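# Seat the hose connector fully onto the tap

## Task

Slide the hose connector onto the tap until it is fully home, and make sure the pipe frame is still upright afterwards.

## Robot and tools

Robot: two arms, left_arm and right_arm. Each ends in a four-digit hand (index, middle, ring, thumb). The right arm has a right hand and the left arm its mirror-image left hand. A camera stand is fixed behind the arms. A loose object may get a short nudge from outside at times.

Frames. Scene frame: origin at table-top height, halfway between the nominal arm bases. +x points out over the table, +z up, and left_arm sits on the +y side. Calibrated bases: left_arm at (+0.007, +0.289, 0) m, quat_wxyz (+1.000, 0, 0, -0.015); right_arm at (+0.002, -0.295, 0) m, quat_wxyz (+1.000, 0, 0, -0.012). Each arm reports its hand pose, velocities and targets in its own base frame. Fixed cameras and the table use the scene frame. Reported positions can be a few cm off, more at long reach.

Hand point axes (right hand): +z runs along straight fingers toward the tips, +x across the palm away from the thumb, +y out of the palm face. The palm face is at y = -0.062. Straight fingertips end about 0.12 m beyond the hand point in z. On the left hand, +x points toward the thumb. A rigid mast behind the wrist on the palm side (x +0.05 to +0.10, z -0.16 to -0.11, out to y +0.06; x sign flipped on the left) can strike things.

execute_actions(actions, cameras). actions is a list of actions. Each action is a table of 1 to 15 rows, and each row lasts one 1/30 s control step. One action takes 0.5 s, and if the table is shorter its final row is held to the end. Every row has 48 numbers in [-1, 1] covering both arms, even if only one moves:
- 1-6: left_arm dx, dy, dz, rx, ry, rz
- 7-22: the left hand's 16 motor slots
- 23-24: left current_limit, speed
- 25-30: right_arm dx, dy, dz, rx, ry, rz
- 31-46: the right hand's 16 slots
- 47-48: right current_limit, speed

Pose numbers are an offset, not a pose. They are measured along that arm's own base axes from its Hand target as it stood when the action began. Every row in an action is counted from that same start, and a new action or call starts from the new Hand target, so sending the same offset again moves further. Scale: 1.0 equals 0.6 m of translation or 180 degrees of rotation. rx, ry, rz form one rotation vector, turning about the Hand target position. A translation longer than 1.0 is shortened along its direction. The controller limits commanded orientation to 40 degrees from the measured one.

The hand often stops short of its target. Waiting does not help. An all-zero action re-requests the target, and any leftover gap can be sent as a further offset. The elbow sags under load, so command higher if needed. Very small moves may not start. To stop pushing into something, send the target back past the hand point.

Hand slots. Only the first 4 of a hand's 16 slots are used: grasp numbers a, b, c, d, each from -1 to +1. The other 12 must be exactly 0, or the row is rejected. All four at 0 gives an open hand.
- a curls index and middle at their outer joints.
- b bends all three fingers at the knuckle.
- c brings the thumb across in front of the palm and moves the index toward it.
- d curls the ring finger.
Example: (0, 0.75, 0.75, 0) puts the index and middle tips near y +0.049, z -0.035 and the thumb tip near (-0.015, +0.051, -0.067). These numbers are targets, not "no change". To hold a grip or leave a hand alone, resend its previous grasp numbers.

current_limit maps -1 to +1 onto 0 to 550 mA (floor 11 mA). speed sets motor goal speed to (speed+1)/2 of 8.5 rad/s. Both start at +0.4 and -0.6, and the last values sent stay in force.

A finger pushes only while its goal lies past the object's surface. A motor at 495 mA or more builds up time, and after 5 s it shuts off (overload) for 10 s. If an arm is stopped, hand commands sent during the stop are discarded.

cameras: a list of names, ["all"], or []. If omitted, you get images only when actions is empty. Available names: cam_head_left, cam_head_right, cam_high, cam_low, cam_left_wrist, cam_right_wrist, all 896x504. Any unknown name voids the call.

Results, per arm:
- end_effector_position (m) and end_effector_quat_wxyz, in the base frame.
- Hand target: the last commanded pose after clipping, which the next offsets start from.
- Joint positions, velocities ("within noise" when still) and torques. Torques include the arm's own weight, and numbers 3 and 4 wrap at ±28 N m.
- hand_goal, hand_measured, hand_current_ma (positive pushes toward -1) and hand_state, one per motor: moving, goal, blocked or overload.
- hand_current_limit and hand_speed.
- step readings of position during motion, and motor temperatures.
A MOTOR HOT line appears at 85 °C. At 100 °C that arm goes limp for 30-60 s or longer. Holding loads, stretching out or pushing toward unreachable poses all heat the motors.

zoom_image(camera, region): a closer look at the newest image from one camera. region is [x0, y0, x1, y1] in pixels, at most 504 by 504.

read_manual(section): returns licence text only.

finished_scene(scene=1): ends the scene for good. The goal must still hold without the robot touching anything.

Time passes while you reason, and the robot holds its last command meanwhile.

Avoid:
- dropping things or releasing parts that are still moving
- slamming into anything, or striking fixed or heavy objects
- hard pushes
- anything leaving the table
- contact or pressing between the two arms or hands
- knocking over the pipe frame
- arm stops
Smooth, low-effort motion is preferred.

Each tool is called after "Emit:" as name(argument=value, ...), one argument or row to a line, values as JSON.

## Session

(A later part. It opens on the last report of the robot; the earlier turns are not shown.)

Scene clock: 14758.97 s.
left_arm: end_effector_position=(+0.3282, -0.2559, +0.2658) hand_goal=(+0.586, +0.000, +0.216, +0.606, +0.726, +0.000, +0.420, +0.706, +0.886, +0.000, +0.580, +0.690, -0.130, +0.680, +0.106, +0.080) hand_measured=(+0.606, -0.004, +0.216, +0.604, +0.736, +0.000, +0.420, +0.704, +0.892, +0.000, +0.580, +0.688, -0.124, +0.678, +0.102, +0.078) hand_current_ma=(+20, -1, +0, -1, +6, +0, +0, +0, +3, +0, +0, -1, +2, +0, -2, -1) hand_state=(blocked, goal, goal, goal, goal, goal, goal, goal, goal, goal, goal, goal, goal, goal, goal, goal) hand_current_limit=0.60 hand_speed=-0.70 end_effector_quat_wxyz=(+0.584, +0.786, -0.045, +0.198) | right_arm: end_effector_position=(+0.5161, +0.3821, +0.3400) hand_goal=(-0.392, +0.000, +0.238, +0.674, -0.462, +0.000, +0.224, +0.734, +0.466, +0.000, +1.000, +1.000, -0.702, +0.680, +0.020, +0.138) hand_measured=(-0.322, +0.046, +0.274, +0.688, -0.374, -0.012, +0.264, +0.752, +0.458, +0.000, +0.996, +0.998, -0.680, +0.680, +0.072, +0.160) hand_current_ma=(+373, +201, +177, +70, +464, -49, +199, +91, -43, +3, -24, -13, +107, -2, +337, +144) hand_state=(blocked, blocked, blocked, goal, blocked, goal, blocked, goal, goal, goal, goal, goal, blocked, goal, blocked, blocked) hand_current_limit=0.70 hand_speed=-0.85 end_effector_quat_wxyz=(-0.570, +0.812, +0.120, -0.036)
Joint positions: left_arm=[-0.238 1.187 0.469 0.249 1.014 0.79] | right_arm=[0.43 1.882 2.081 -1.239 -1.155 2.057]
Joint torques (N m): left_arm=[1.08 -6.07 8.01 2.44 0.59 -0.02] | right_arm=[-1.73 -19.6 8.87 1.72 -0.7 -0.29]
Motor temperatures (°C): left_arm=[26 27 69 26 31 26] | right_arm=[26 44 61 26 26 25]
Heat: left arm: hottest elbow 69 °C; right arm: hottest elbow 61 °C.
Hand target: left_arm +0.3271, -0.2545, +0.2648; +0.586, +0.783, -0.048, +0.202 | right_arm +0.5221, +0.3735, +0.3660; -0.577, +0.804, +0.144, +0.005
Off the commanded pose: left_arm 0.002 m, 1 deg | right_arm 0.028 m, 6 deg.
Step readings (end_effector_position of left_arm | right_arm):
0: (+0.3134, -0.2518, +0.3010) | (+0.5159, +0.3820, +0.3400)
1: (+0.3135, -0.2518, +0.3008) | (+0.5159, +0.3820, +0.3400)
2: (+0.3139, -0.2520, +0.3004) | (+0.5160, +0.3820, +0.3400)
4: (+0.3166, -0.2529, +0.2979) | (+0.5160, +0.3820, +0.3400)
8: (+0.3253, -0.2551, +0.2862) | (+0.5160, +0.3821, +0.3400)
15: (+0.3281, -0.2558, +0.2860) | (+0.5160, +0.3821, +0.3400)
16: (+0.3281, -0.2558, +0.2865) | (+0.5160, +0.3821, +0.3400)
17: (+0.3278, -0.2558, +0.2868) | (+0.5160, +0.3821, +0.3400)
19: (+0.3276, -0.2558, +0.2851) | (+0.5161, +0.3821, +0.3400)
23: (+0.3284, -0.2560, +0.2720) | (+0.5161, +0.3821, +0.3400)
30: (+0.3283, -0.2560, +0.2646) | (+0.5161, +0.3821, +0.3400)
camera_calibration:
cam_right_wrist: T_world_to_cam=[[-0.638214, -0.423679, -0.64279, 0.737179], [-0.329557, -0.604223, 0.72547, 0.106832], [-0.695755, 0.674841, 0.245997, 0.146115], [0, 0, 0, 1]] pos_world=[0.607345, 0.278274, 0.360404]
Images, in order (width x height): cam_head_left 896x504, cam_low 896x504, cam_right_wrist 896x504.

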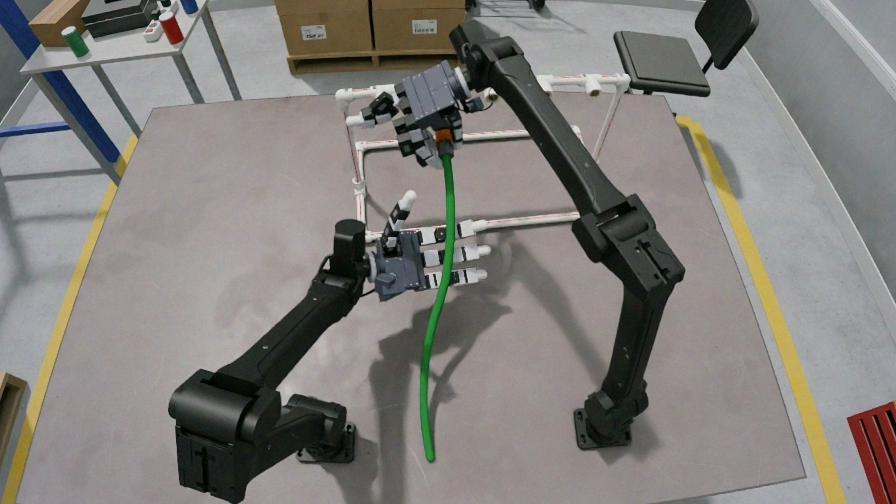

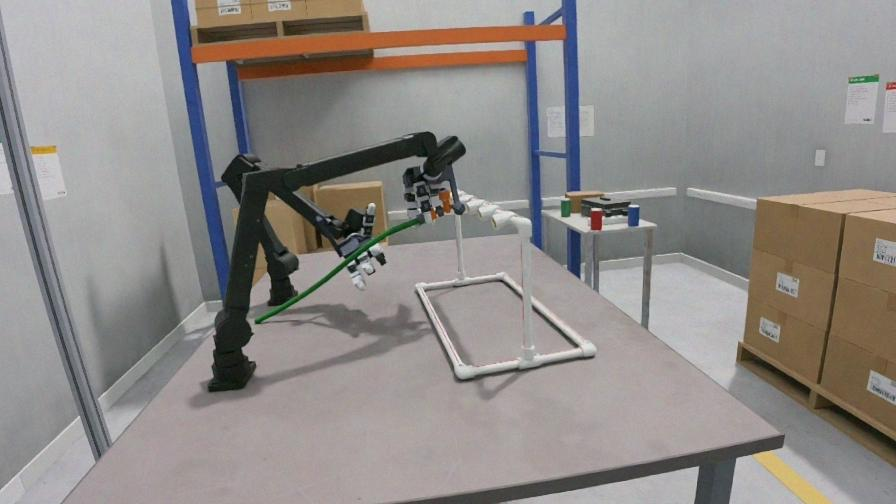

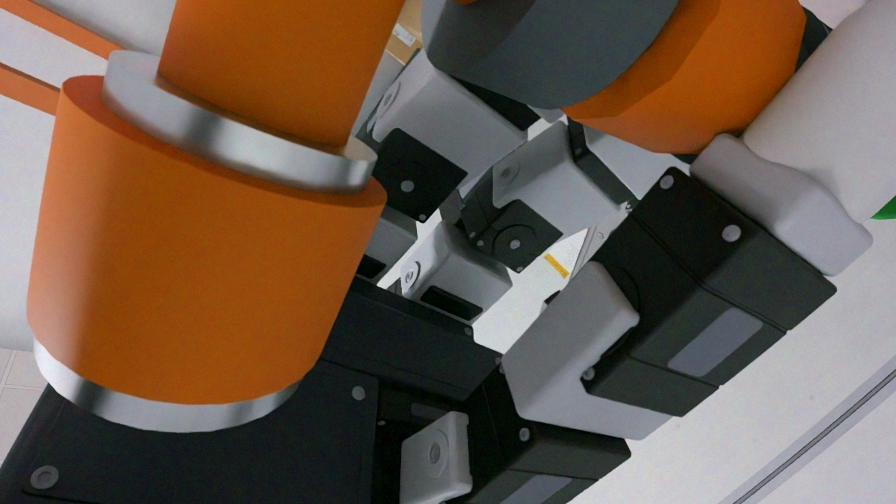

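Emit:
execute_actions(
  actions=[
    [[0,0,-0.08,0,0,0,0,0,0.4,0,0,0,0,0,0,0,0,0,0,0,0,0,0.6,-0.7,0,0,0,0,0,0,0.15,0.58,0.84,-0.8,0,0,0,0,0,0,0,0,0,0,0,0,0.7,-0.85]],
    [[0,0,-0.08,0,0,0,0,0,0.3,0,0,0,0,0,0,0,0,0,0,0,0,0,0.6,-0.7,0,0,0,0,0,0,0.15,0.58,0.84,-0.8,0,0,0,0,0,0,0,0,0,0,0,0,0.7,-0.85]],
  ],
  cameras=["cam_right_wrist", "cam_low", "cam_head_left", "cam_high"],
)

Emit:
zoom_image(
  camera="cam_low",
  region=[320, 180, 480, 280],
)

Scene clock: 14768.37 s.
left_arm: end_effector_position=(+0.3264, -0.2564, +0.1692) hand_goal=(+0.646, +0.000, +0.416, +0.700, +0.750, +0.000, +0.580, +0.790, +0.826, +0.000, +0.580, +0.700, +0.200, +0.680, +0.156, +0.126) hand_measured=(+0.654, -0.004, +0.416, +0.698, +0.758, +0.000, +0.580, +0.792, +0.840, +0.000, +0.580, +0.698, +0.204, +0.678, +0.152, +0.124) hand_current_ma=(+5, -1, +0, -1, +5, +0, +0, +1, +12, +0, +0, -1, +1, +0, -2, -1) hand_state=(goal, goal, goal, goal, goal, goal, goal, goal, goal, goal, goal, goal, goal, goal, goal, goal) hand_current_limit=0.60 hand_speed=-0.70 end_effector_quat_wxyz=(+0.583, +0.785, -0.052, +0.202) | right_arm: end_effector_position=(+0.5162, +0.3821, +0.3400) hand_goal=(-0.392, +0.000, +0.238, +0.674, -0.462, +0.000, +0.224, +0.734, +0.466, +0.000, +1.000, +1.000, -0.702, +0.680, +0.020, +0.138) hand_measured=(-0.322, +0.046, +0.274, +0.688, -0.374, -0.012, +0.264, +0.752, +0.458, +0.000, +0.996, +0.998, -0.680, +0.680, +0.072, +0.160) hand_current_ma=(+373, +201, +177, +70, +464, -49, +199, +91, -43, +3, -24, -13, +110, -1, +337, +144) hand_state=(blocked, blocked, blocked, goal, blocked, goal, blocked, goal, goal, goal, goal, goal, blocked, goal, blocked, blocked) hand_current_limit=0.70 hand_speed=-0.85 end_effector_quat_wxyz=(-0.570, +0.812, +0.120, -0.036)
Joint positions: left_arm=[-0.238 1.545 0.38 0.693 1.015 0.809] | right_arm=[0.43 1.882 2.081 -1.239 -1.155 2.057]
Joint torques (N m): left_arm=[0.67 -8.47 5.08 2.56 0.54 -0.15] | right_arm=[-1.73 -19.78 8.87 1.72 -0.7 -0.28]
Motor temperatures (°C): left_arm=[26 28 66 27 31 26] | right_arm=[26 44 60 26 26 25]
Heat: left arm: hottest elbow 66 °C; right arm: hottest elbow 60 °C.
Hand target: left_arm +0.3271, -0.2545, +0.1689; +0.586, +0.783, -0.048, +0.202 | right_arm +0.5221, +0.3735, +0.3660; -0.577, +0.804, +0.144, +0.005
Off the commanded pose: left_arm 0.002 m, 1 deg | right_arm 0.028 m, 5 deg.
Step readings (end_effector_position of left_arm | right_arm):
0: (+0.3282, -0.2559, +0.2658) | (+0.5161, +0.3821, +0.3400)
1: (+0.3282, -0.2559, +0.2658) | (+0.5161, +0.3821, +0.3400)
2: (+0.3277, -0.2559, +0.2649) | (+0.5161, +0.3821, +0.3400)
4: (+0.3274, -0.2560, +0.2580) | (+0.5162, +0.3821, +0.3400)
8: (+0.3274, -0.2561, +0.2276) | (+0.5162, +0.3821, +0.3400)
15: (+0.3272, -0.2561, +0.2132) | (+0.5162, +0.3821, +0.3400)
16: (+0.3272, -0.2561, +0.2143) | (+0.5162, +0.3821, +0.3400)
17: (+0.3272, -0.2561, +0.2146) | (+0.5162, +0.3821, +0.3400)
19: (+0.3282, -0.2566, +0.2092) | (+0.5162, +0.3821, +0.3400)
23: (+0.3285, -0.2569, +0.1798) | (+0.5162, +0.3821, +0.3400)
30: (+0.3266, -0.2564, +0.1648) | (+0.5162, +0.3821, +0.3400)
camera_calibration:
cam_right_wrist: T_world_to_cam=[[-0.637908, -0.423701, -0.64308, 0.737104], [-0.329761, -0.604336, 0.725283, 0.107055], [-0.695939, 0.674726, 0.245791, 0.146333], [0, 0, 0, 1]] pos_world=[0.607346, 0.278274, 0.360404]
Images, in order (width x height): cam_head_left 896x504, cam_high 896x504, cam_low 896x504, cam_right_wrist 896x504.

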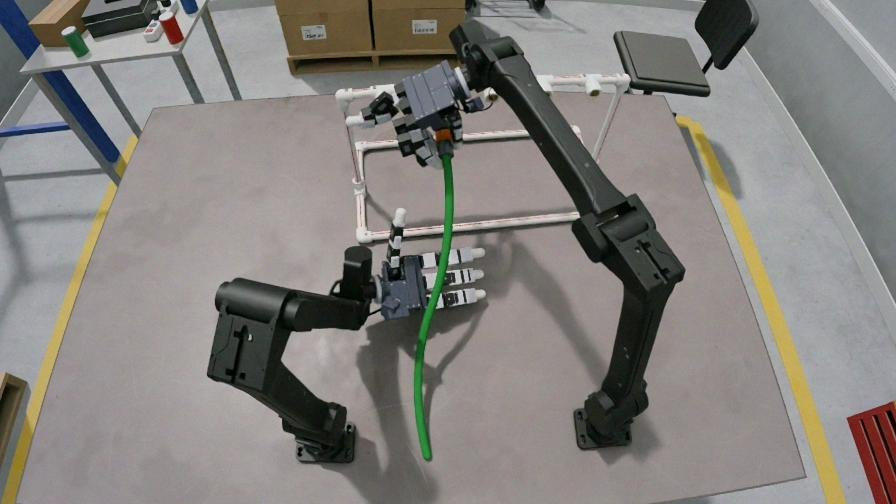

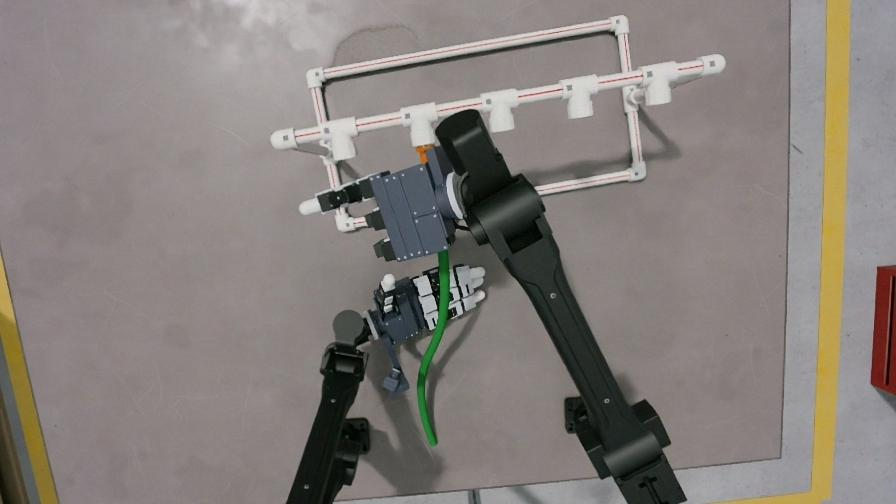

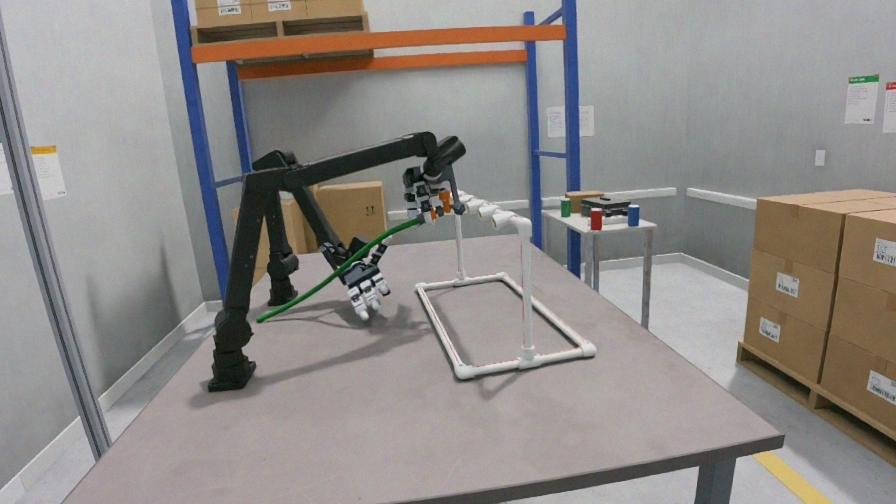

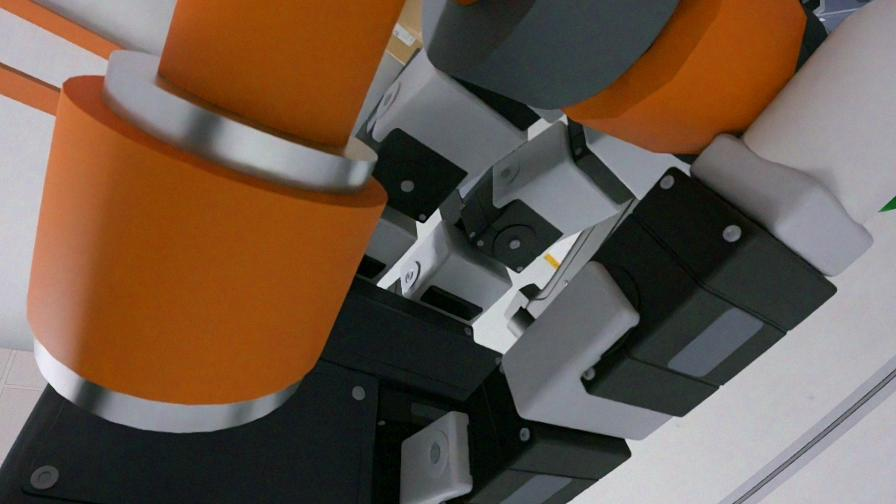

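Scaled by 3.150.

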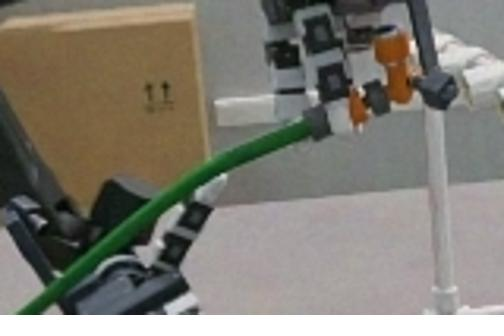

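Emit:
execute_actions(
  actions=[
    [[0,0.15,0,0,0,0,0,0,0.1,0,0,0,0,0,0,0,0,0,0,0,0,0,0.6,-0.7,0,0,0,0,0,0,0.15,0.58,0.84,-0.8,0,0,0,0,0,0,0,0,0,0,0,0,0.7,-0.85]],
    [[0,0.19,0.02,0,0,0,0,0,0,0,0,0,0,0,0,0,0,0,0,0,0,0,0.6,-0.7,0,0,0,0,0,0,0.15,0.58,0.84,-0.8,0,0,0,0,0,0,0,0,0,0,0,0,0.7,-0.85]],
  ],
  cameras=["cam_right_wrist", "cam_low", "cam_head_left", "cam_high"],
)

Scene clock: 14779.37 s.
left_arm: end_effector_position=(+0.3263, -0.1676, +0.1620) hand_goal=(+0.750, +0.000, +0.580, +0.700, +0.750, +0.000, +0.580, +0.700, +0.750, +0.000, +0.580, +0.700, +0.710, +0.680, +0.230, +0.170) hand_measured=(+0.756, -0.004, +0.580, +0.698, +0.760, +0.000, +0.580, +0.702, +0.770, +0.000, +0.580, +0.698, +0.716, +0.678, +0.226, +0.168) hand_current_ma=(+4, -1, +0, -1, +6, +0, +0, +1, +19, +0, +0, -1, +3, +0, -2, -1) hand_state=(goal, goal, goal, goal, goal, goal, goal, goal, goal, goal, goal, goal, goal, goal, goal, goal) hand_current_limit=0.60 hand_speed=-0.70 end_effector_quat_wxyz=(+0.604, +0.774, -0.013, +0.189) | right_arm: end_effector_position=(+0.5162, +0.3821, +0.3400) hand_goal=(-0.392, +0.000, +0.238, +0.674, -0.462, +0.000, +0.224, +0.734, +0.466, +0.000, +1.000, +1.000, -0.702, +0.680, +0.020, +0.138) hand_measured=(-0.322, +0.046, +0.274, +0.688, -0.374, -0.012, +0.264, +0.752, +0.458, +0.000, +0.996, +0.998, -0.680, +0.680, +0.072, +0.160) hand_current_ma=(+373, +201, +177, +70, +464, -49, +199, +91, -43, +3, -24, -13, +110, -1, +337, +144) hand_state=(blocked, blocked, blocked, goal, blocked, goal, blocked, goal, goal, goal, goal, goal, blocked, goal, blocked, blocked) hand_current_limit=0.70 hand_speed=-0.85 end_effector_quat_wxyz=(-0.570, +0.812, +0.120, -0.036)
Joint positions: left_arm=[0.051 1.532 0.359 0.455 1.263 1.014] | right_arm=[0.43 1.882 2.081 -1.239 -1.155 2.057]
Joint torques (N m): left_arm=[0.62 -7.41 5.14 1.95 0.64 -0.13] | right_arm=[-1.73 -19.72 8.88 1.72 -0.71 -0.28]
Motor temperatures (°C): left_arm=[26 28 64 27 30 26] | right_arm=[26 44 60 26 26 25]
Heat: left arm: hottest elbow 64 °C; right arm: hottest elbow 60 °C.
Hand target: left_arm +0.3281, -0.1672, +0.1623; +0.605, +0.774, -0.010, +0.189 (last step not sent: back at the drive's target) | right_arm +0.5221, +0.3735, +0.3660; -0.577, +0.804, +0.144, +0.005
Off the commanded pose: left_arm 0.119 m, 5 deg | right_arm 0.028 m, 5 deg.
Step readings (end_effector_position of left_arm | right_arm):
0: (+0.3264, -0.2564, +0.1691) | (+0.5162, +0.3821, +0.3400)
1: (+0.3260, -0.2562, +0.1694) | (+0.5162, +0.3821, +0.3400)
2: (+0.3227, -0.2529, +0.1721) | (+0.5162, +0.3821, +0.3400)
4: (+0.3199, -0.2361, +0.1748) | (+0.5162, +0.3821, +0.3400)
8: (+0.3320, -0.1871, +0.1694) | (+0.5162, +0.3821, +0.3400)
15: (+0.3282, -0.1672, +0.1624) | (+0.5162, +0.3821, +0.3400)
16: (+0.3269, -0.1674, +0.1618) | (+0.5162, +0.3821, +0.3400) HELD (not all sent) left_arm
17: (+0.3263, -0.1676, +0.1615) | (+0.5162, +0.3821, +0.3400) HELD (not all sent) left_arm
19: (+0.3262, -0.1676, +0.1615) | (+0.5162, +0.3821, +0.3400) HELD (not all sent) left_arm
23: (+0.3262, -0.1676, +0.1616) | (+0.5162, +0.3821, +0.3400) HELD (not all sent) left_arm
30: (+0.3263, -0.1676, +0.1620) | (+0.5162, +0.3821, +0.3400) HELD (not all sent) left_arm
HELD (not all sent) left_arm: steps 16 to 30.
pose unreachable (left arm): on one or more control steps of this call, first in action 1 (counted from 0), this arm could not follow its commanded pose, so it was not sent that pose on those steps. It may still have moved: this result reports where it is.
cause: moving toward the commanded pose would bring two parts of the arm too close to each other (joints 4 (wrist pitch) to 6 (wrist roll) lie between them).
camera_calibration:
cam_right_wrist: T_world_to_cam=[[-0.637908, -0.423701, -0.64308, 0.737104], [-0.329761, -0.604336, 0.725283, 0.107055], [-0.695939, 0.674726, 0.245791, 0.146333], [0, 0, 0, 1]] pos_world=[0.607346, 0.278274, 0.360404]
Images, in order (width x height): cam_head_left 896x504, cam_high 896x504, cam_low 896x504, cam_right_wrist 896x504.

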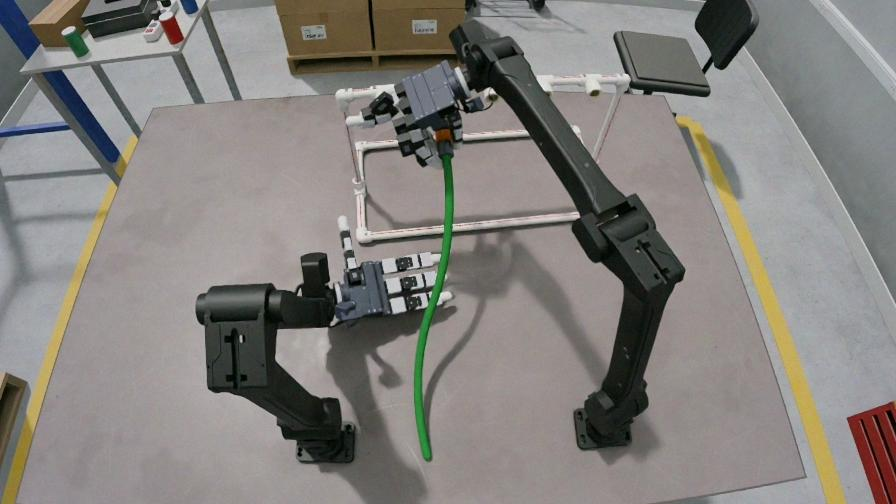

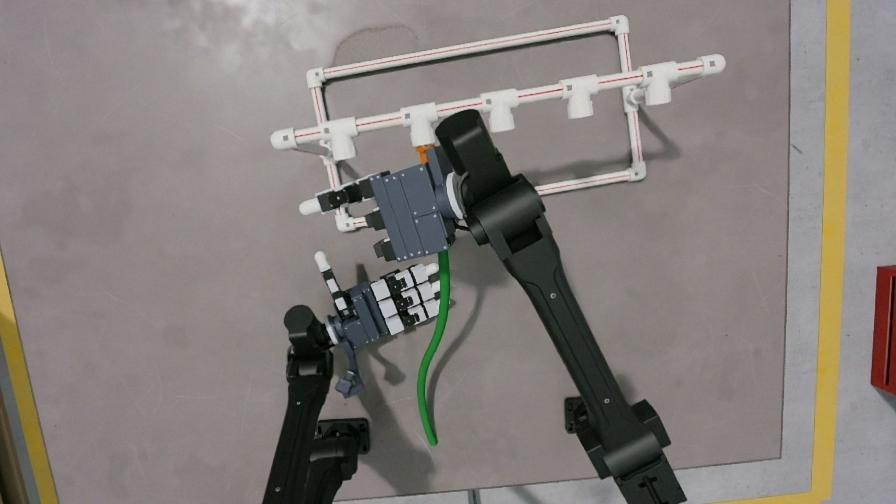

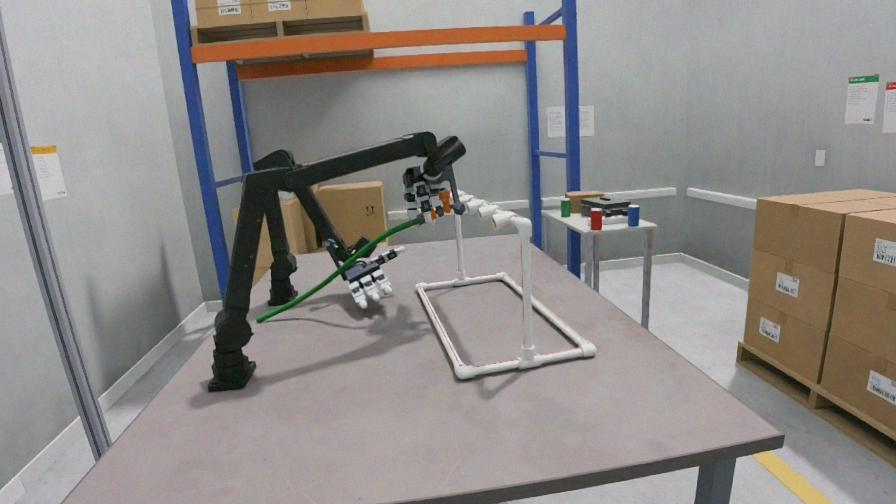

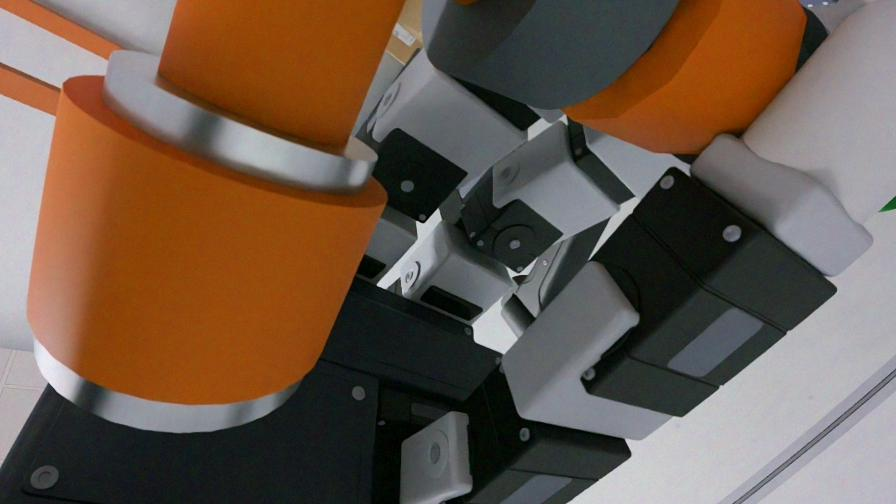

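Emit:
execute_actions(
  actions=[
    [[0,0.057,0.03,0.0751,-0.0738,0.0776,0,0,0,0,0,0,0,0,0,0,0,0,0,0,0,0,0.6,-0.7,0,0,0,0,0,0,0.15,0.58,0.84,-0.8,0,0,0,0,0,0,0,0,0,0,0,0,0.7,-0.85]],
    [[0,0.057,0.03,0.0751,-0.0738,0.0776,0,0,0,0,0,0,0,0,0,0,0,0,0,0,0,0,0.6,-0.7,0,0,0,0,0,0,0.15,0.58,0.84,-0.8,0,0,0,0,0,0,0,0,0,0,0,0,0.7,-0.85]],
  ],
  cameras=["cam_low", "cam_head_left", "cam_high"],
)

Scene clock: 14795.90 s.
left_arm: end_effector_position=(+0.3304, -0.1011, +0.2001) hand_goal=(+0.750, +0.000, +0.580, +0.700, +0.750, +0.000, +0.580, +0.700, +0.750, +0.000, +0.580, +0.700, +0.710, +0.680, +0.230, +0.170) hand_measured=(+0.758, -0.004, +0.580, +0.698, +0.758, +0.000, +0.580, +0.702, +0.760, +0.000, +0.580, +0.698, +0.718, +0.678, +0.228, +0.168) hand_current_ma=(+5, -1, +0, -1, +5, +0, +0, +1, +6, +0, +0, -1, +4, +0, -1, -1) hand_state=(goal, goal, goal, goal, goal, goal, goal, goal, goal, goal, goal, goal, goal, goal, goal, goal) hand_current_limit=0.60 hand_speed=-0.70 end_effector_quat_wxyz=(+0.338, +0.806, -0.003, +0.485) | right_arm: end_effector_position=(+0.5162, +0.3821, +0.3400) hand_goal=(-0.392, +0.000, +0.238, +0.674, -0.462, +0.000, +0.224, +0.734, +0.466, +0.000, +1.000, +1.000, -0.702, +0.680, +0.020, +0.138) hand_measured=(-0.322, +0.046, +0.274, +0.688, -0.374, -0.012, +0.264, +0.752, +0.458, +0.000, +0.996, +0.998, -0.680, +0.680, +0.072, +0.160) hand_current_ma=(+373, +201, +177, +70, +464, -49, +199, +91, -43, +3, -24, -13, +110, -1, +337, +144) hand_state=(blocked, blocked, blocked, goal, blocked, goal, blocked, goal, goal, goal, goal, goal, blocked, goal, blocked, blocked) hand_current_limit=0.70 hand_speed=-0.85 end_effector_quat_wxyz=(-0.570, +0.812, +0.120, -0.036)
Joint positions: left_arm=[0.245 1.008 0.236 0.324 0.806 1.3] | right_arm=[0.43 1.882 2.081 -1.239 -1.155 2.057]
Joint torques (N m): left_arm=[1.49 -4.78 7.8 1.76 0.29 0.16] | right_arm=[-1.73 -19.78 8.87 1.73 -0.71 -0.28]
Motor temperatures (°C): left_arm=[26 28 60 27 30 26] | right_arm=[26 44 60 26 26 25]
Heat: left arm: hottest elbow 60 °C; right arm: hottest elbow 60 °C.
Hand target: left_arm +0.3281, -0.0988, +0.1984; +0.330, +0.808, -0.005, +0.489 | right_arm +0.5221, +0.3735, +0.3660; -0.577, +0.804, +0.144, +0.005
Off the commanded pose: left_arm 0.004 m, 1 deg | right_arm 0.028 m, 5 deg.
Step readings (end_effector_position of left_arm | right_arm):
0: (+0.3263, -0.1676, +0.1620) | (+0.5162, +0.3821, +0.3400)
1: (+0.3268, -0.1676, +0.1616) | (+0.5162, +0.3821, +0.3400)
2: (+0.3303, -0.1667, +0.1582) | (+0.5162, +0.3821, +0.3400)
4: (+0.3352, -0.1596, +0.1548) | (+0.5162, +0.3821, +0.3400)
8: (+0.3358, -0.1384, +0.1710) | (+0.5162, +0.3821, +0.3400)
15: (+0.3313, -0.1354, +0.1834) | (+0.5162, +0.3821, +0.3400)
16: (+0.3315, -0.1350, +0.1821) | (+0.5162, +0.3821, +0.3400)
17: (+0.3337, -0.1331, +0.1788) | (+0.5162, +0.3821, +0.3400)
19: (+0.3376, -0.1229, +0.1761) | (+0.5162, +0.3821, +0.3400)
23: (+0.3366, -0.1024, +0.1919) | (+0.5162, +0.3821, +0.3400)
30: (+0.3317, -0.1009, +0.2047) | (+0.5162, +0.3821, +0.3400)
Images, in order (width x height): cam_head_left 896x504, cam_high 896x504, cam_low 896x504.

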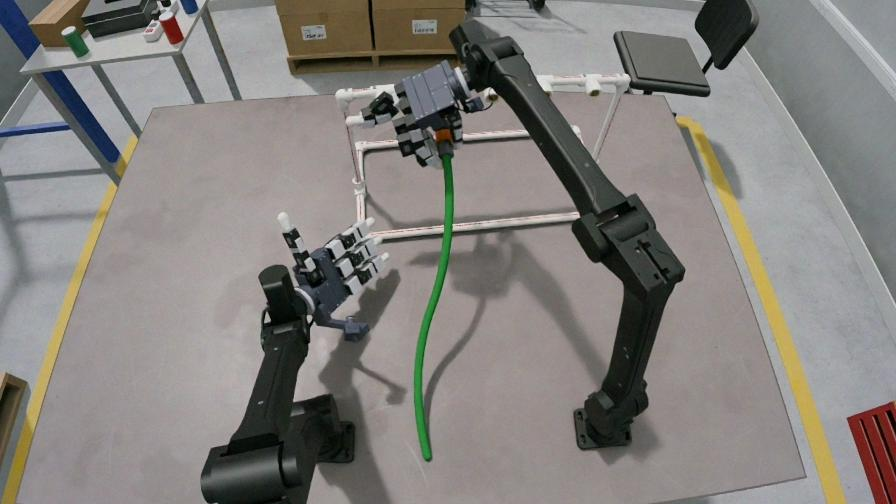

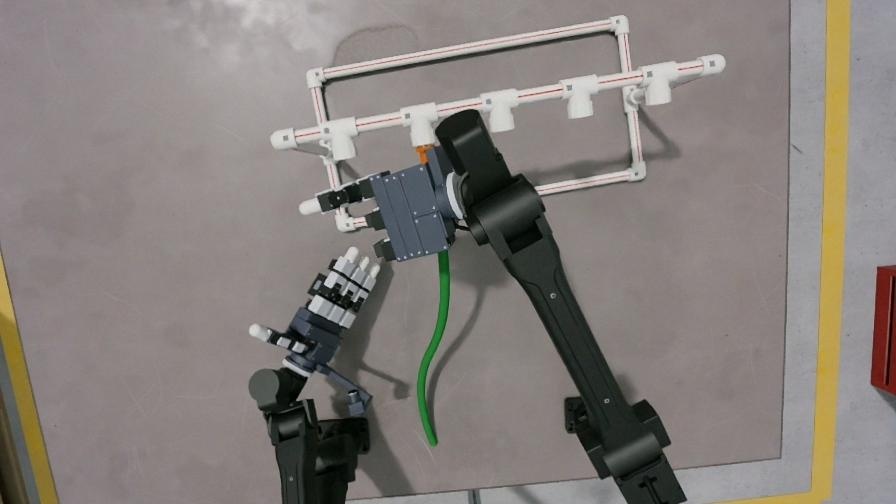

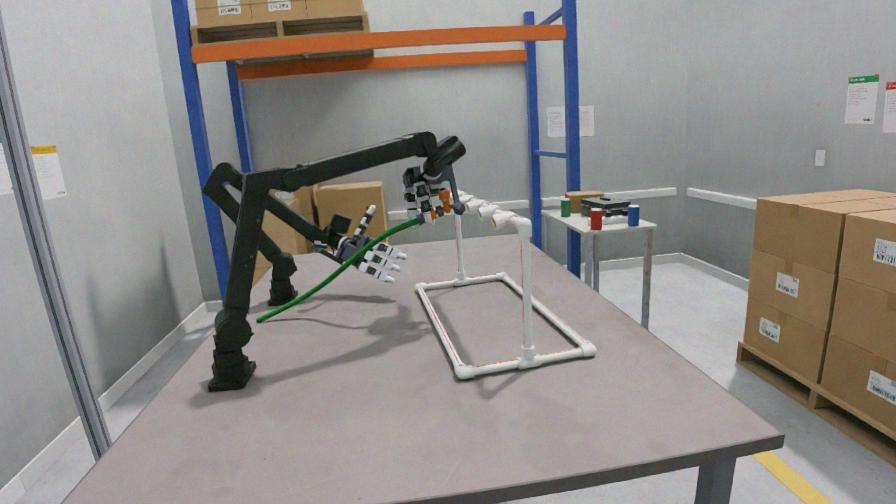

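Emit:
execute_actions(
  actions=[
    [[0.03,0.05,0.01,0.0751,-0.0738,0.0776,0,0,0,0,0,0,0,0,0,0,0,0,0,0,0,0,0.6,-0.7,0,0,0,0,0,0,0.15,0.58,0.84,-0.8,0,0,0,0,0,0,0,0,0,0,0,0,0.7,-0.85]],
    [[0.05,0.04,0.01,0.0751,-0.0738,0.0776,0,0,0,0,0,0,0,0,0,0,0,0,0,0,0,0,0.6,-0.7,0,0,0,0,0,0,0.15,0.58,0.84,-0.8,0,0,0,0,0,0,0,0,0,0,0,0,0.7,-0.85]],
    [[0,0,0,0,0,0,0,0,0,0,0,0,0,0,0,0,0,0,0,0,0,0,0.6,-0.7,0,0,0,0,0,0,0.15,0.58,0.84,-0.8,0,0,0,0,0,0,0,0,0,0,0,0,0.7,-0.85]],
  ],
  cameras=["cam_low", "cam_head_left", "cam_high", "cam_left_wrist"],
)

Scene clock: 14806.70 s.
left_arm: end_effector_position=(+0.3786, -0.0407, +0.2127) hand_goal=(+0.750, +0.000, +0.580, +0.700, +0.750, +0.000, +0.580, +0.700, +0.750, +0.000, +0.580, +0.700, +0.710, +0.680, +0.230, +0.170) hand_measured=(+0.752, -0.004, +0.580, +0.698, +0.752, -0.002, +0.580, +0.702, +0.750, -0.002, +0.580, +0.698, +0.714, +0.678, +0.228, +0.168) hand_current_ma=(+0, -1, +0, -1, +0, +0, +0, +1, +0, -1, +0, -1, +1, +0, -1, -1) hand_state=(goal, goal, goal, goal, goal, goal, goal, goal, goal, goal, goal, goal, goal, goal, goal, goal) hand_current_limit=0.60 hand_speed=-0.70 end_effector_quat_wxyz=(+0.004, +0.710, +0.009, +0.704) | right_arm: end_effector_position=(+0.5162, +0.3821, +0.3400) hand_goal=(-0.392, +0.000, +0.238, +0.674, -0.462, +0.000, +0.224, +0.734, +0.466, +0.000, +1.000, +1.000, -0.702, +0.680, +0.020, +0.138) hand_measured=(-0.322, +0.046, +0.274, +0.688, -0.374, -0.012, +0.264, +0.752, +0.458, +0.000, +0.996, +0.998, -0.680, +0.680, +0.072, +0.160) hand_current_ma=(+373, +201, +177, +70, +464, -49, +199, +91, -43, +3, -24, -13, +110, -1, +337, +144) hand_state=(blocked, blocked, blocked, goal, blocked, goal, blocked, goal, goal, goal, goal, goal, blocked, goal, blocked, blocked) hand_current_limit=0.70 hand_speed=-0.85 end_effector_quat_wxyz=(-0.570, +0.812, +0.120, -0.036)
Joint positions: left_arm=[0.208 1.09 0.157 0.924 0.2 1.554] | right_arm=[0.43 1.882 2.081 -1.239 -1.155 2.057]
Joint torques (N m): left_arm=[-0.03 -4.01 6.91 3.23 -0.08 0.08] | right_arm=[-1.73 -19.66 8.87 1.72 -0.71 -0.28]
Motor temperatures (°C): left_arm=[26 28 59 27 30 26] | right_arm=[26 44 60 26 26 25]
Heat: left arm: hottest elbow 59 °C; right arm: hottest elbow 60 °C.
Hand target: left_arm +0.3760, -0.0448, +0.2103; +0.000, +0.707, +0.000, +0.707 | right_arm +0.5221, +0.3735, +0.3660; -0.577, +0.804, +0.144, +0.005
Off the commanded pose: left_arm 0.005 m, 1 deg | right_arm 0.028 m, 5 deg.
Step readings (end_effector_position of left_arm | right_arm):
0: (+0.3303, -0.1012, +0.2001) | (+0.5162, +0.3821, +0.3400)
1: (+0.3311, -0.1006, +0.1996) | (+0.5162, +0.3821, +0.3400)
2: (+0.3349, -0.0972, +0.1971) | (+0.5162, +0.3821, +0.3400)
4: (+0.3433, -0.0851, +0.1941) | (+0.5162, +0.3821, +0.3400)
8: (+0.3495, -0.0684, +0.2042) | (+0.5162, +0.3821, +0.3400)
15: (+0.3487, -0.0659, +0.2088) | (+0.5162, +0.3821, +0.3400)
16: (+0.3491, -0.0651, +0.2085) | (+0.5162, +0.3821, +0.3400)
17: (+0.3531, -0.0602, +0.2070) | (+0.5162, +0.3821, +0.3400)
19: (+0.3627, -0.0478, +0.2071) | (+0.5162, +0.3821, +0.3400)
23: (+0.3751, -0.0347, +0.2177) | (+0.5162, +0.3821, +0.3400)
30: (+0.3778, -0.0408, +0.2143) | (+0.5162, +0.3821, +0.3400)
31: (+0.3777, -0.0410, +0.2125) | (+0.5162, +0.3821, +0.3400)
32: (+0.3778, -0.0409, +0.2112) | (+0.5162, +0.3821, +0.3400)
34: (+0.3779, -0.0408, +0.2099) | (+0.5162, +0.3821, +0.3400)
38: (+0.3784, -0.0407, +0.2111) | (+0.5162, +0.3821, +0.3400)
45: (+0.3785, -0.0407, +0.2127) | (+0.5162, +0.3821, +0.3400)
camera_calibration:
cam_left_wrist: T_world_to_cam=[[-0.0386817, 0.598617, -0.800101, 0.173711], [-0.700495, 0.554768, 0.448931, 0.148513], [0.712608, 0.577833, 0.397869, -0.202642], [0, 0, 0, 1]] pos_world=[0.255156, -0.0692834, 0.15294]
Images, in order (width x height): cam_head_left 896x504, cam_high 896x504, cam_low 896x504, cam_left_wrist 896x504.

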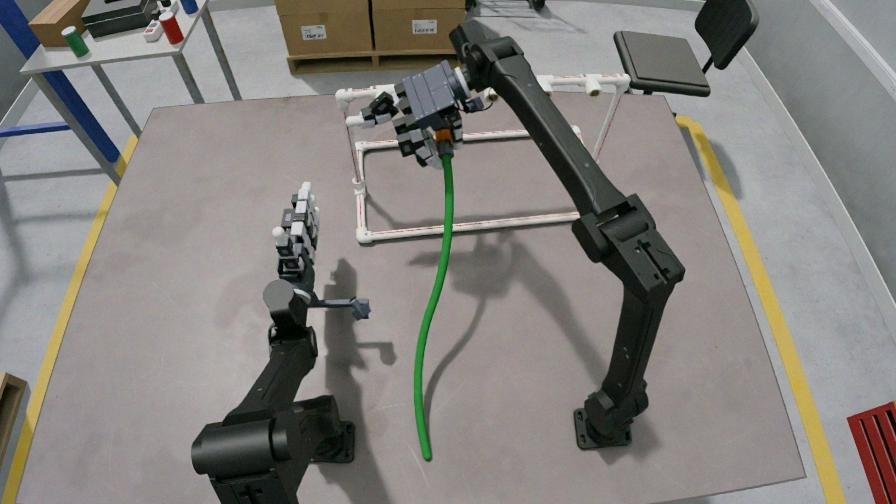

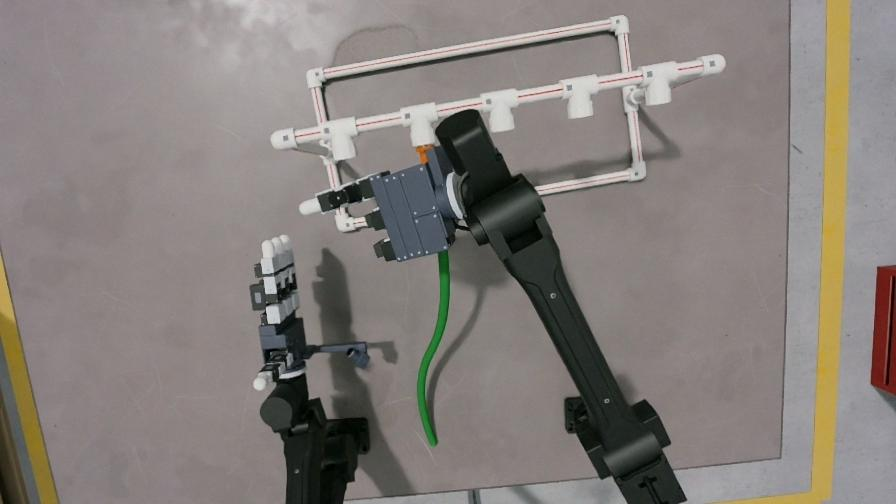

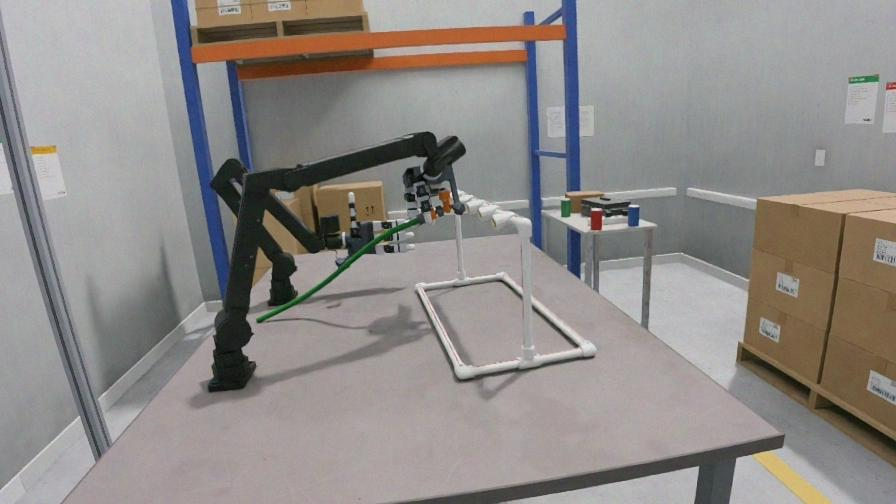

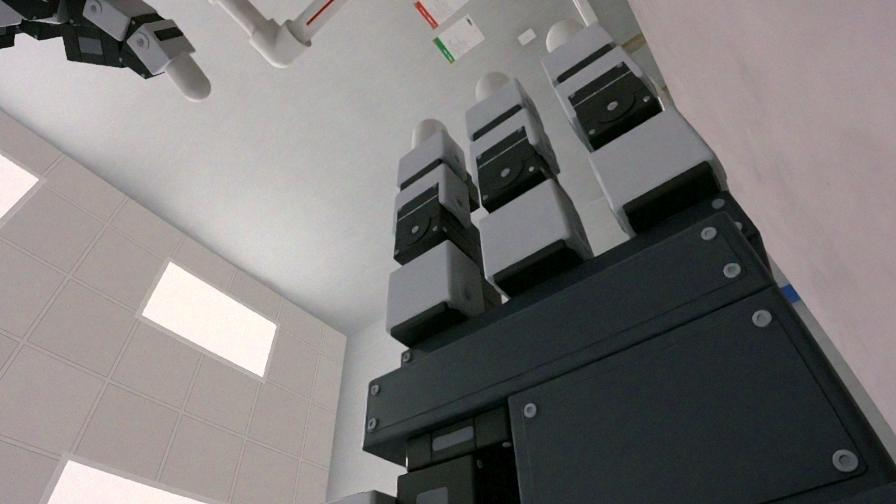

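Emit:
execute_actions(
  actions=[
    [[0.12,0.01,-0.03,0,0,0,0,0,-0.17,0,0,0,0,0,0,0,0,0,0,0,0,0,0.6,-0.7,0,0,0,0,0,0,0.15,0.58,0.84,-0.8,0,0,0,0,0,0,0,0,0,0,0,0,0.7,-0.85]],
    [[0.13,0.01,-0.03,0,0,0,0,0,-0.17,0,0,0,0,0,0,0,0,0,0,0,0,0,0.6,-0.7,0,0,0,0,0,0,0.15,0.58,0.84,-0.8,0,0,0,0,0,0,0,0,0,0,0,0,0.7,-0.85]],
    [[0,0,0,0,0,0,0,0,-0.17,0,0,0,0,0,0,0,0,0,0,0,0,0,0.6,-0.7,0,0,0,0,0,0,0.15,0.58,0.84,-0.8,0,0,0,0,0,0,0,0,0,0,0,0,0.7,-0.85]],
  ],
  cameras=["cam_low", "cam_head_left", "cam_high", "cam_left_wrist"],
)

Scene clock: 14822.17 s.
left_arm: end_effector_position=(+0.5097, -0.0303, +0.1545) hand_goal=(+0.810, +0.000, +0.674, +0.700, +0.750, +0.000, +0.580, +0.650, +0.708, +0.000, +0.580, +0.700, +1.000, +0.680, +0.272, +0.196) hand_measured=(+0.808, -0.004, +0.672, +0.698, +0.752, -0.002, +0.580, +0.652, +0.710, -0.002, +0.580, +0.698, +1.000, +0.678, +0.272, +0.194) hand_current_ma=(-1, -1, -1, -1, +0, +0, +0, +1, +1, -1, +0, -1, +0, +0, +0, +0) hand_state=(goal, goal, goal, goal, goal, goal, goal, goal, goal, goal, goal, goal, goal, goal, goal, goal) hand_current_limit=0.60 hand_speed=-0.70 end_effector_quat_wxyz=(+0.003, +0.729, +0.009, +0.684) | right_arm: end_effector_position=(+0.5162, +0.3821, +0.3400) hand_goal=(-0.392, +0.000, +0.238, +0.674, -0.462, +0.000, +0.224, +0.734, +0.466, +0.000, +1.000, +1.000, -0.702, +0.680, +0.020, +0.138) hand_measured=(-0.322, +0.046, +0.274, +0.688, -0.374, -0.012, +0.264, +0.752, +0.458, +0.000, +0.996, +0.998, -0.680, +0.680, +0.072, +0.160) hand_current_ma=(+373, +201, +177, +70, +464, -49, +199, +91, -43, +3, -24, -13, +110, -1, +337, +144) hand_state=(blocked, blocked, blocked, goal, blocked, goal, blocked, goal, goal, goal, goal, goal, blocked, goal, blocked, blocked) hand_current_limit=0.70 hand_speed=-0.85 end_effector_quat_wxyz=(-0.570, +0.812, +0.120, -0.036)
Joint positions: left_arm=[0.159 1.661 0.468 1.129 0.151 1.564] | right_arm=[0.43 1.882 2.081 -1.239 -1.155 2.057]
Joint torques (N m): left_arm=[-0.21 -9.64 9.37 3.14 -0.11 0] | right_arm=[-1.73 -19.72 8.87 1.73 -0.71 -0.28]
Motor temperatures (°C): left_arm=[26 28 58 27 30 26] | right_arm=[26 44 60 26 26 25]
Heat: left arm: hottest elbow 58 °C; right arm: hottest elbow 60 °C.
Hand target: left_arm +0.5260, -0.0327, +0.1743; +0.000, +0.707, +0.000, +0.707 | right_arm +0.5221, +0.3735, +0.3660; -0.577, +0.804, +0.144, +0.005
Off the commanded pose: left_arm 0.026 m, 4 deg | right_arm 0.028 m, 5 deg.
Step readings (end_effector_position of left_arm | right_arm):
0: (+0.3786, -0.0407, +0.2127) | (+0.5162, +0.3821, +0.3400)
1: (+0.3787, -0.0406, +0.2126) | (+0.5162, +0.3821, +0.3400)
2: (+0.3796, -0.0403, +0.2111) | (+0.5162, +0.3821, +0.3400)
4: (+0.3871, -0.0391, +0.1999) | (+0.5162, +0.3821, +0.3400)
8: (+0.4118, -0.0361, +0.1650) | (+0.5162, +0.3821, +0.3400)
15: (+0.4282, -0.0372, +0.1661) | (+0.5162, +0.3821, +0.3400)
16: (+0.4296, -0.0371, +0.1691) | (+0.5162, +0.3821, +0.3400)
17: (+0.4327, -0.0367, +0.1709) | (+0.5162, +0.3821, +0.3400)
19: (+0.4489, -0.0342, +0.1707) | (+0.5162, +0.3821, +0.3400)
23: (+0.4911, -0.0290, +0.1598) | (+0.5162, +0.3821, +0.3400)
30: (+0.5079, -0.0298, +0.1518) | (+0.5162, +0.3821, +0.3400)
31: (+0.5080, -0.0299, +0.1522) | (+0.5162, +0.3821, +0.3400)
32: (+0.5082, -0.0300, +0.1524) | (+0.5162, +0.3821, +0.3400)
34: (+0.5088, -0.0301, +0.1533) | (+0.5162, +0.3821, +0.3400)
38: (+0.5096, -0.0303, +0.1543) | (+0.5162, +0.3821, +0.3400)
45: (+0.5097, -0.0303, +0.1545) | (+0.5162, +0.3821, +0.3400)
camera_calibration:
cam_left_wrist: T_world_to_cam=[[-0.0824785, 0.599294, -0.796269, 0.147753], [-0.674483, 0.554632, 0.487295, 0.241567], [0.733669, 0.577261, 0.358468, -0.283484], [0, 0, 0, 1]] pos_world=[0.383103, -0.058884, 0.101557]
Images, in order (width x height): cam_head_left 896x504, cam_high 896x504, cam_low 896x504, cam_left_wrist 896x504.

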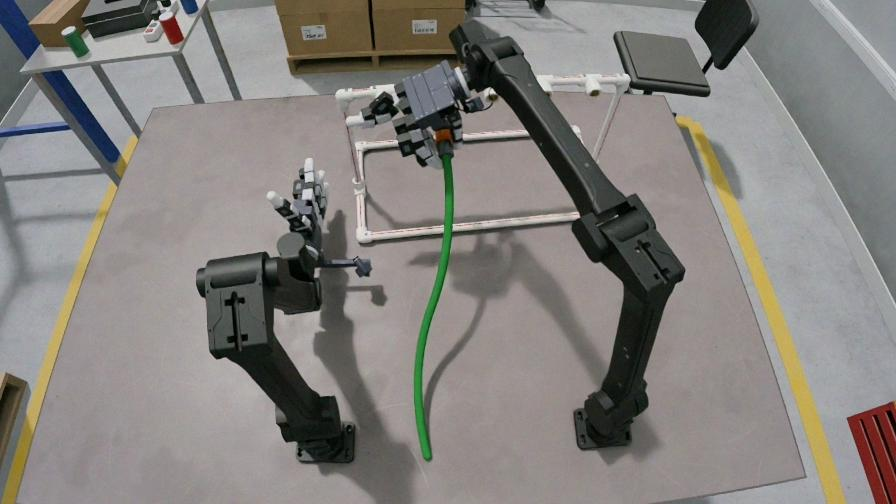

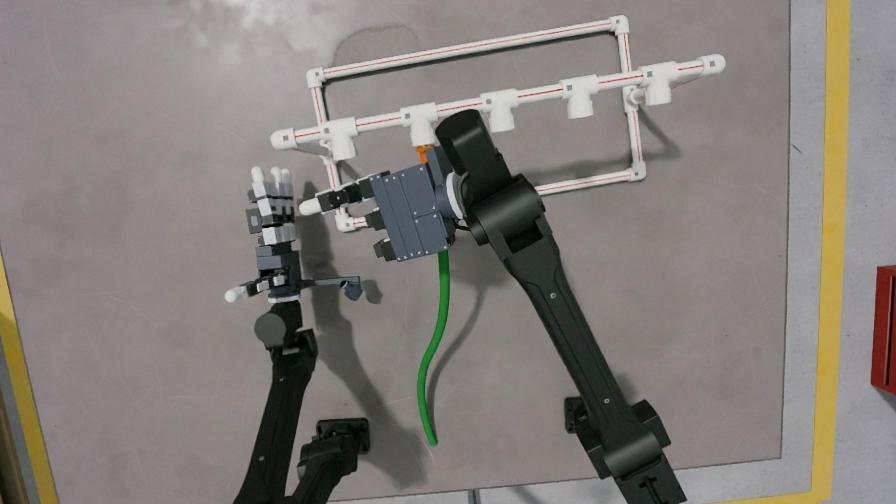

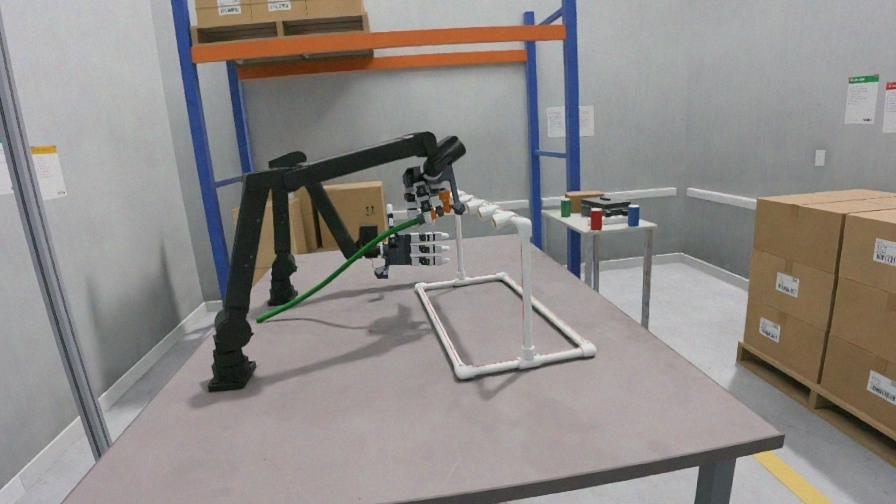

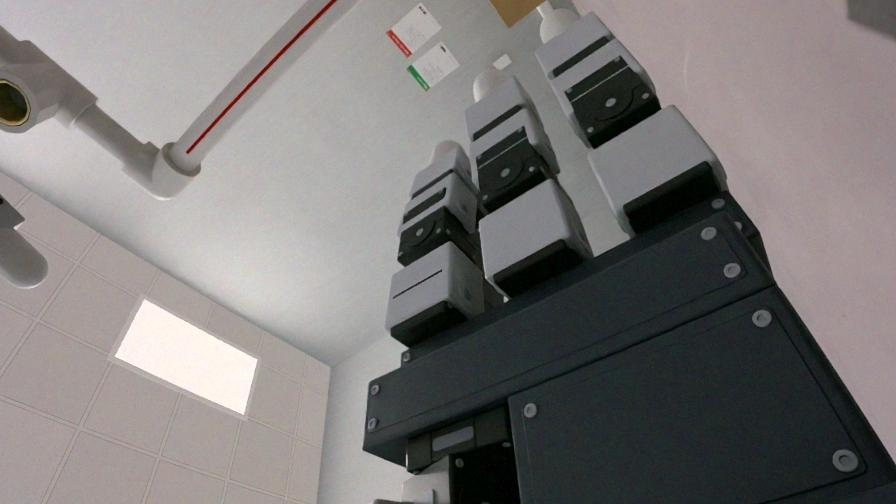

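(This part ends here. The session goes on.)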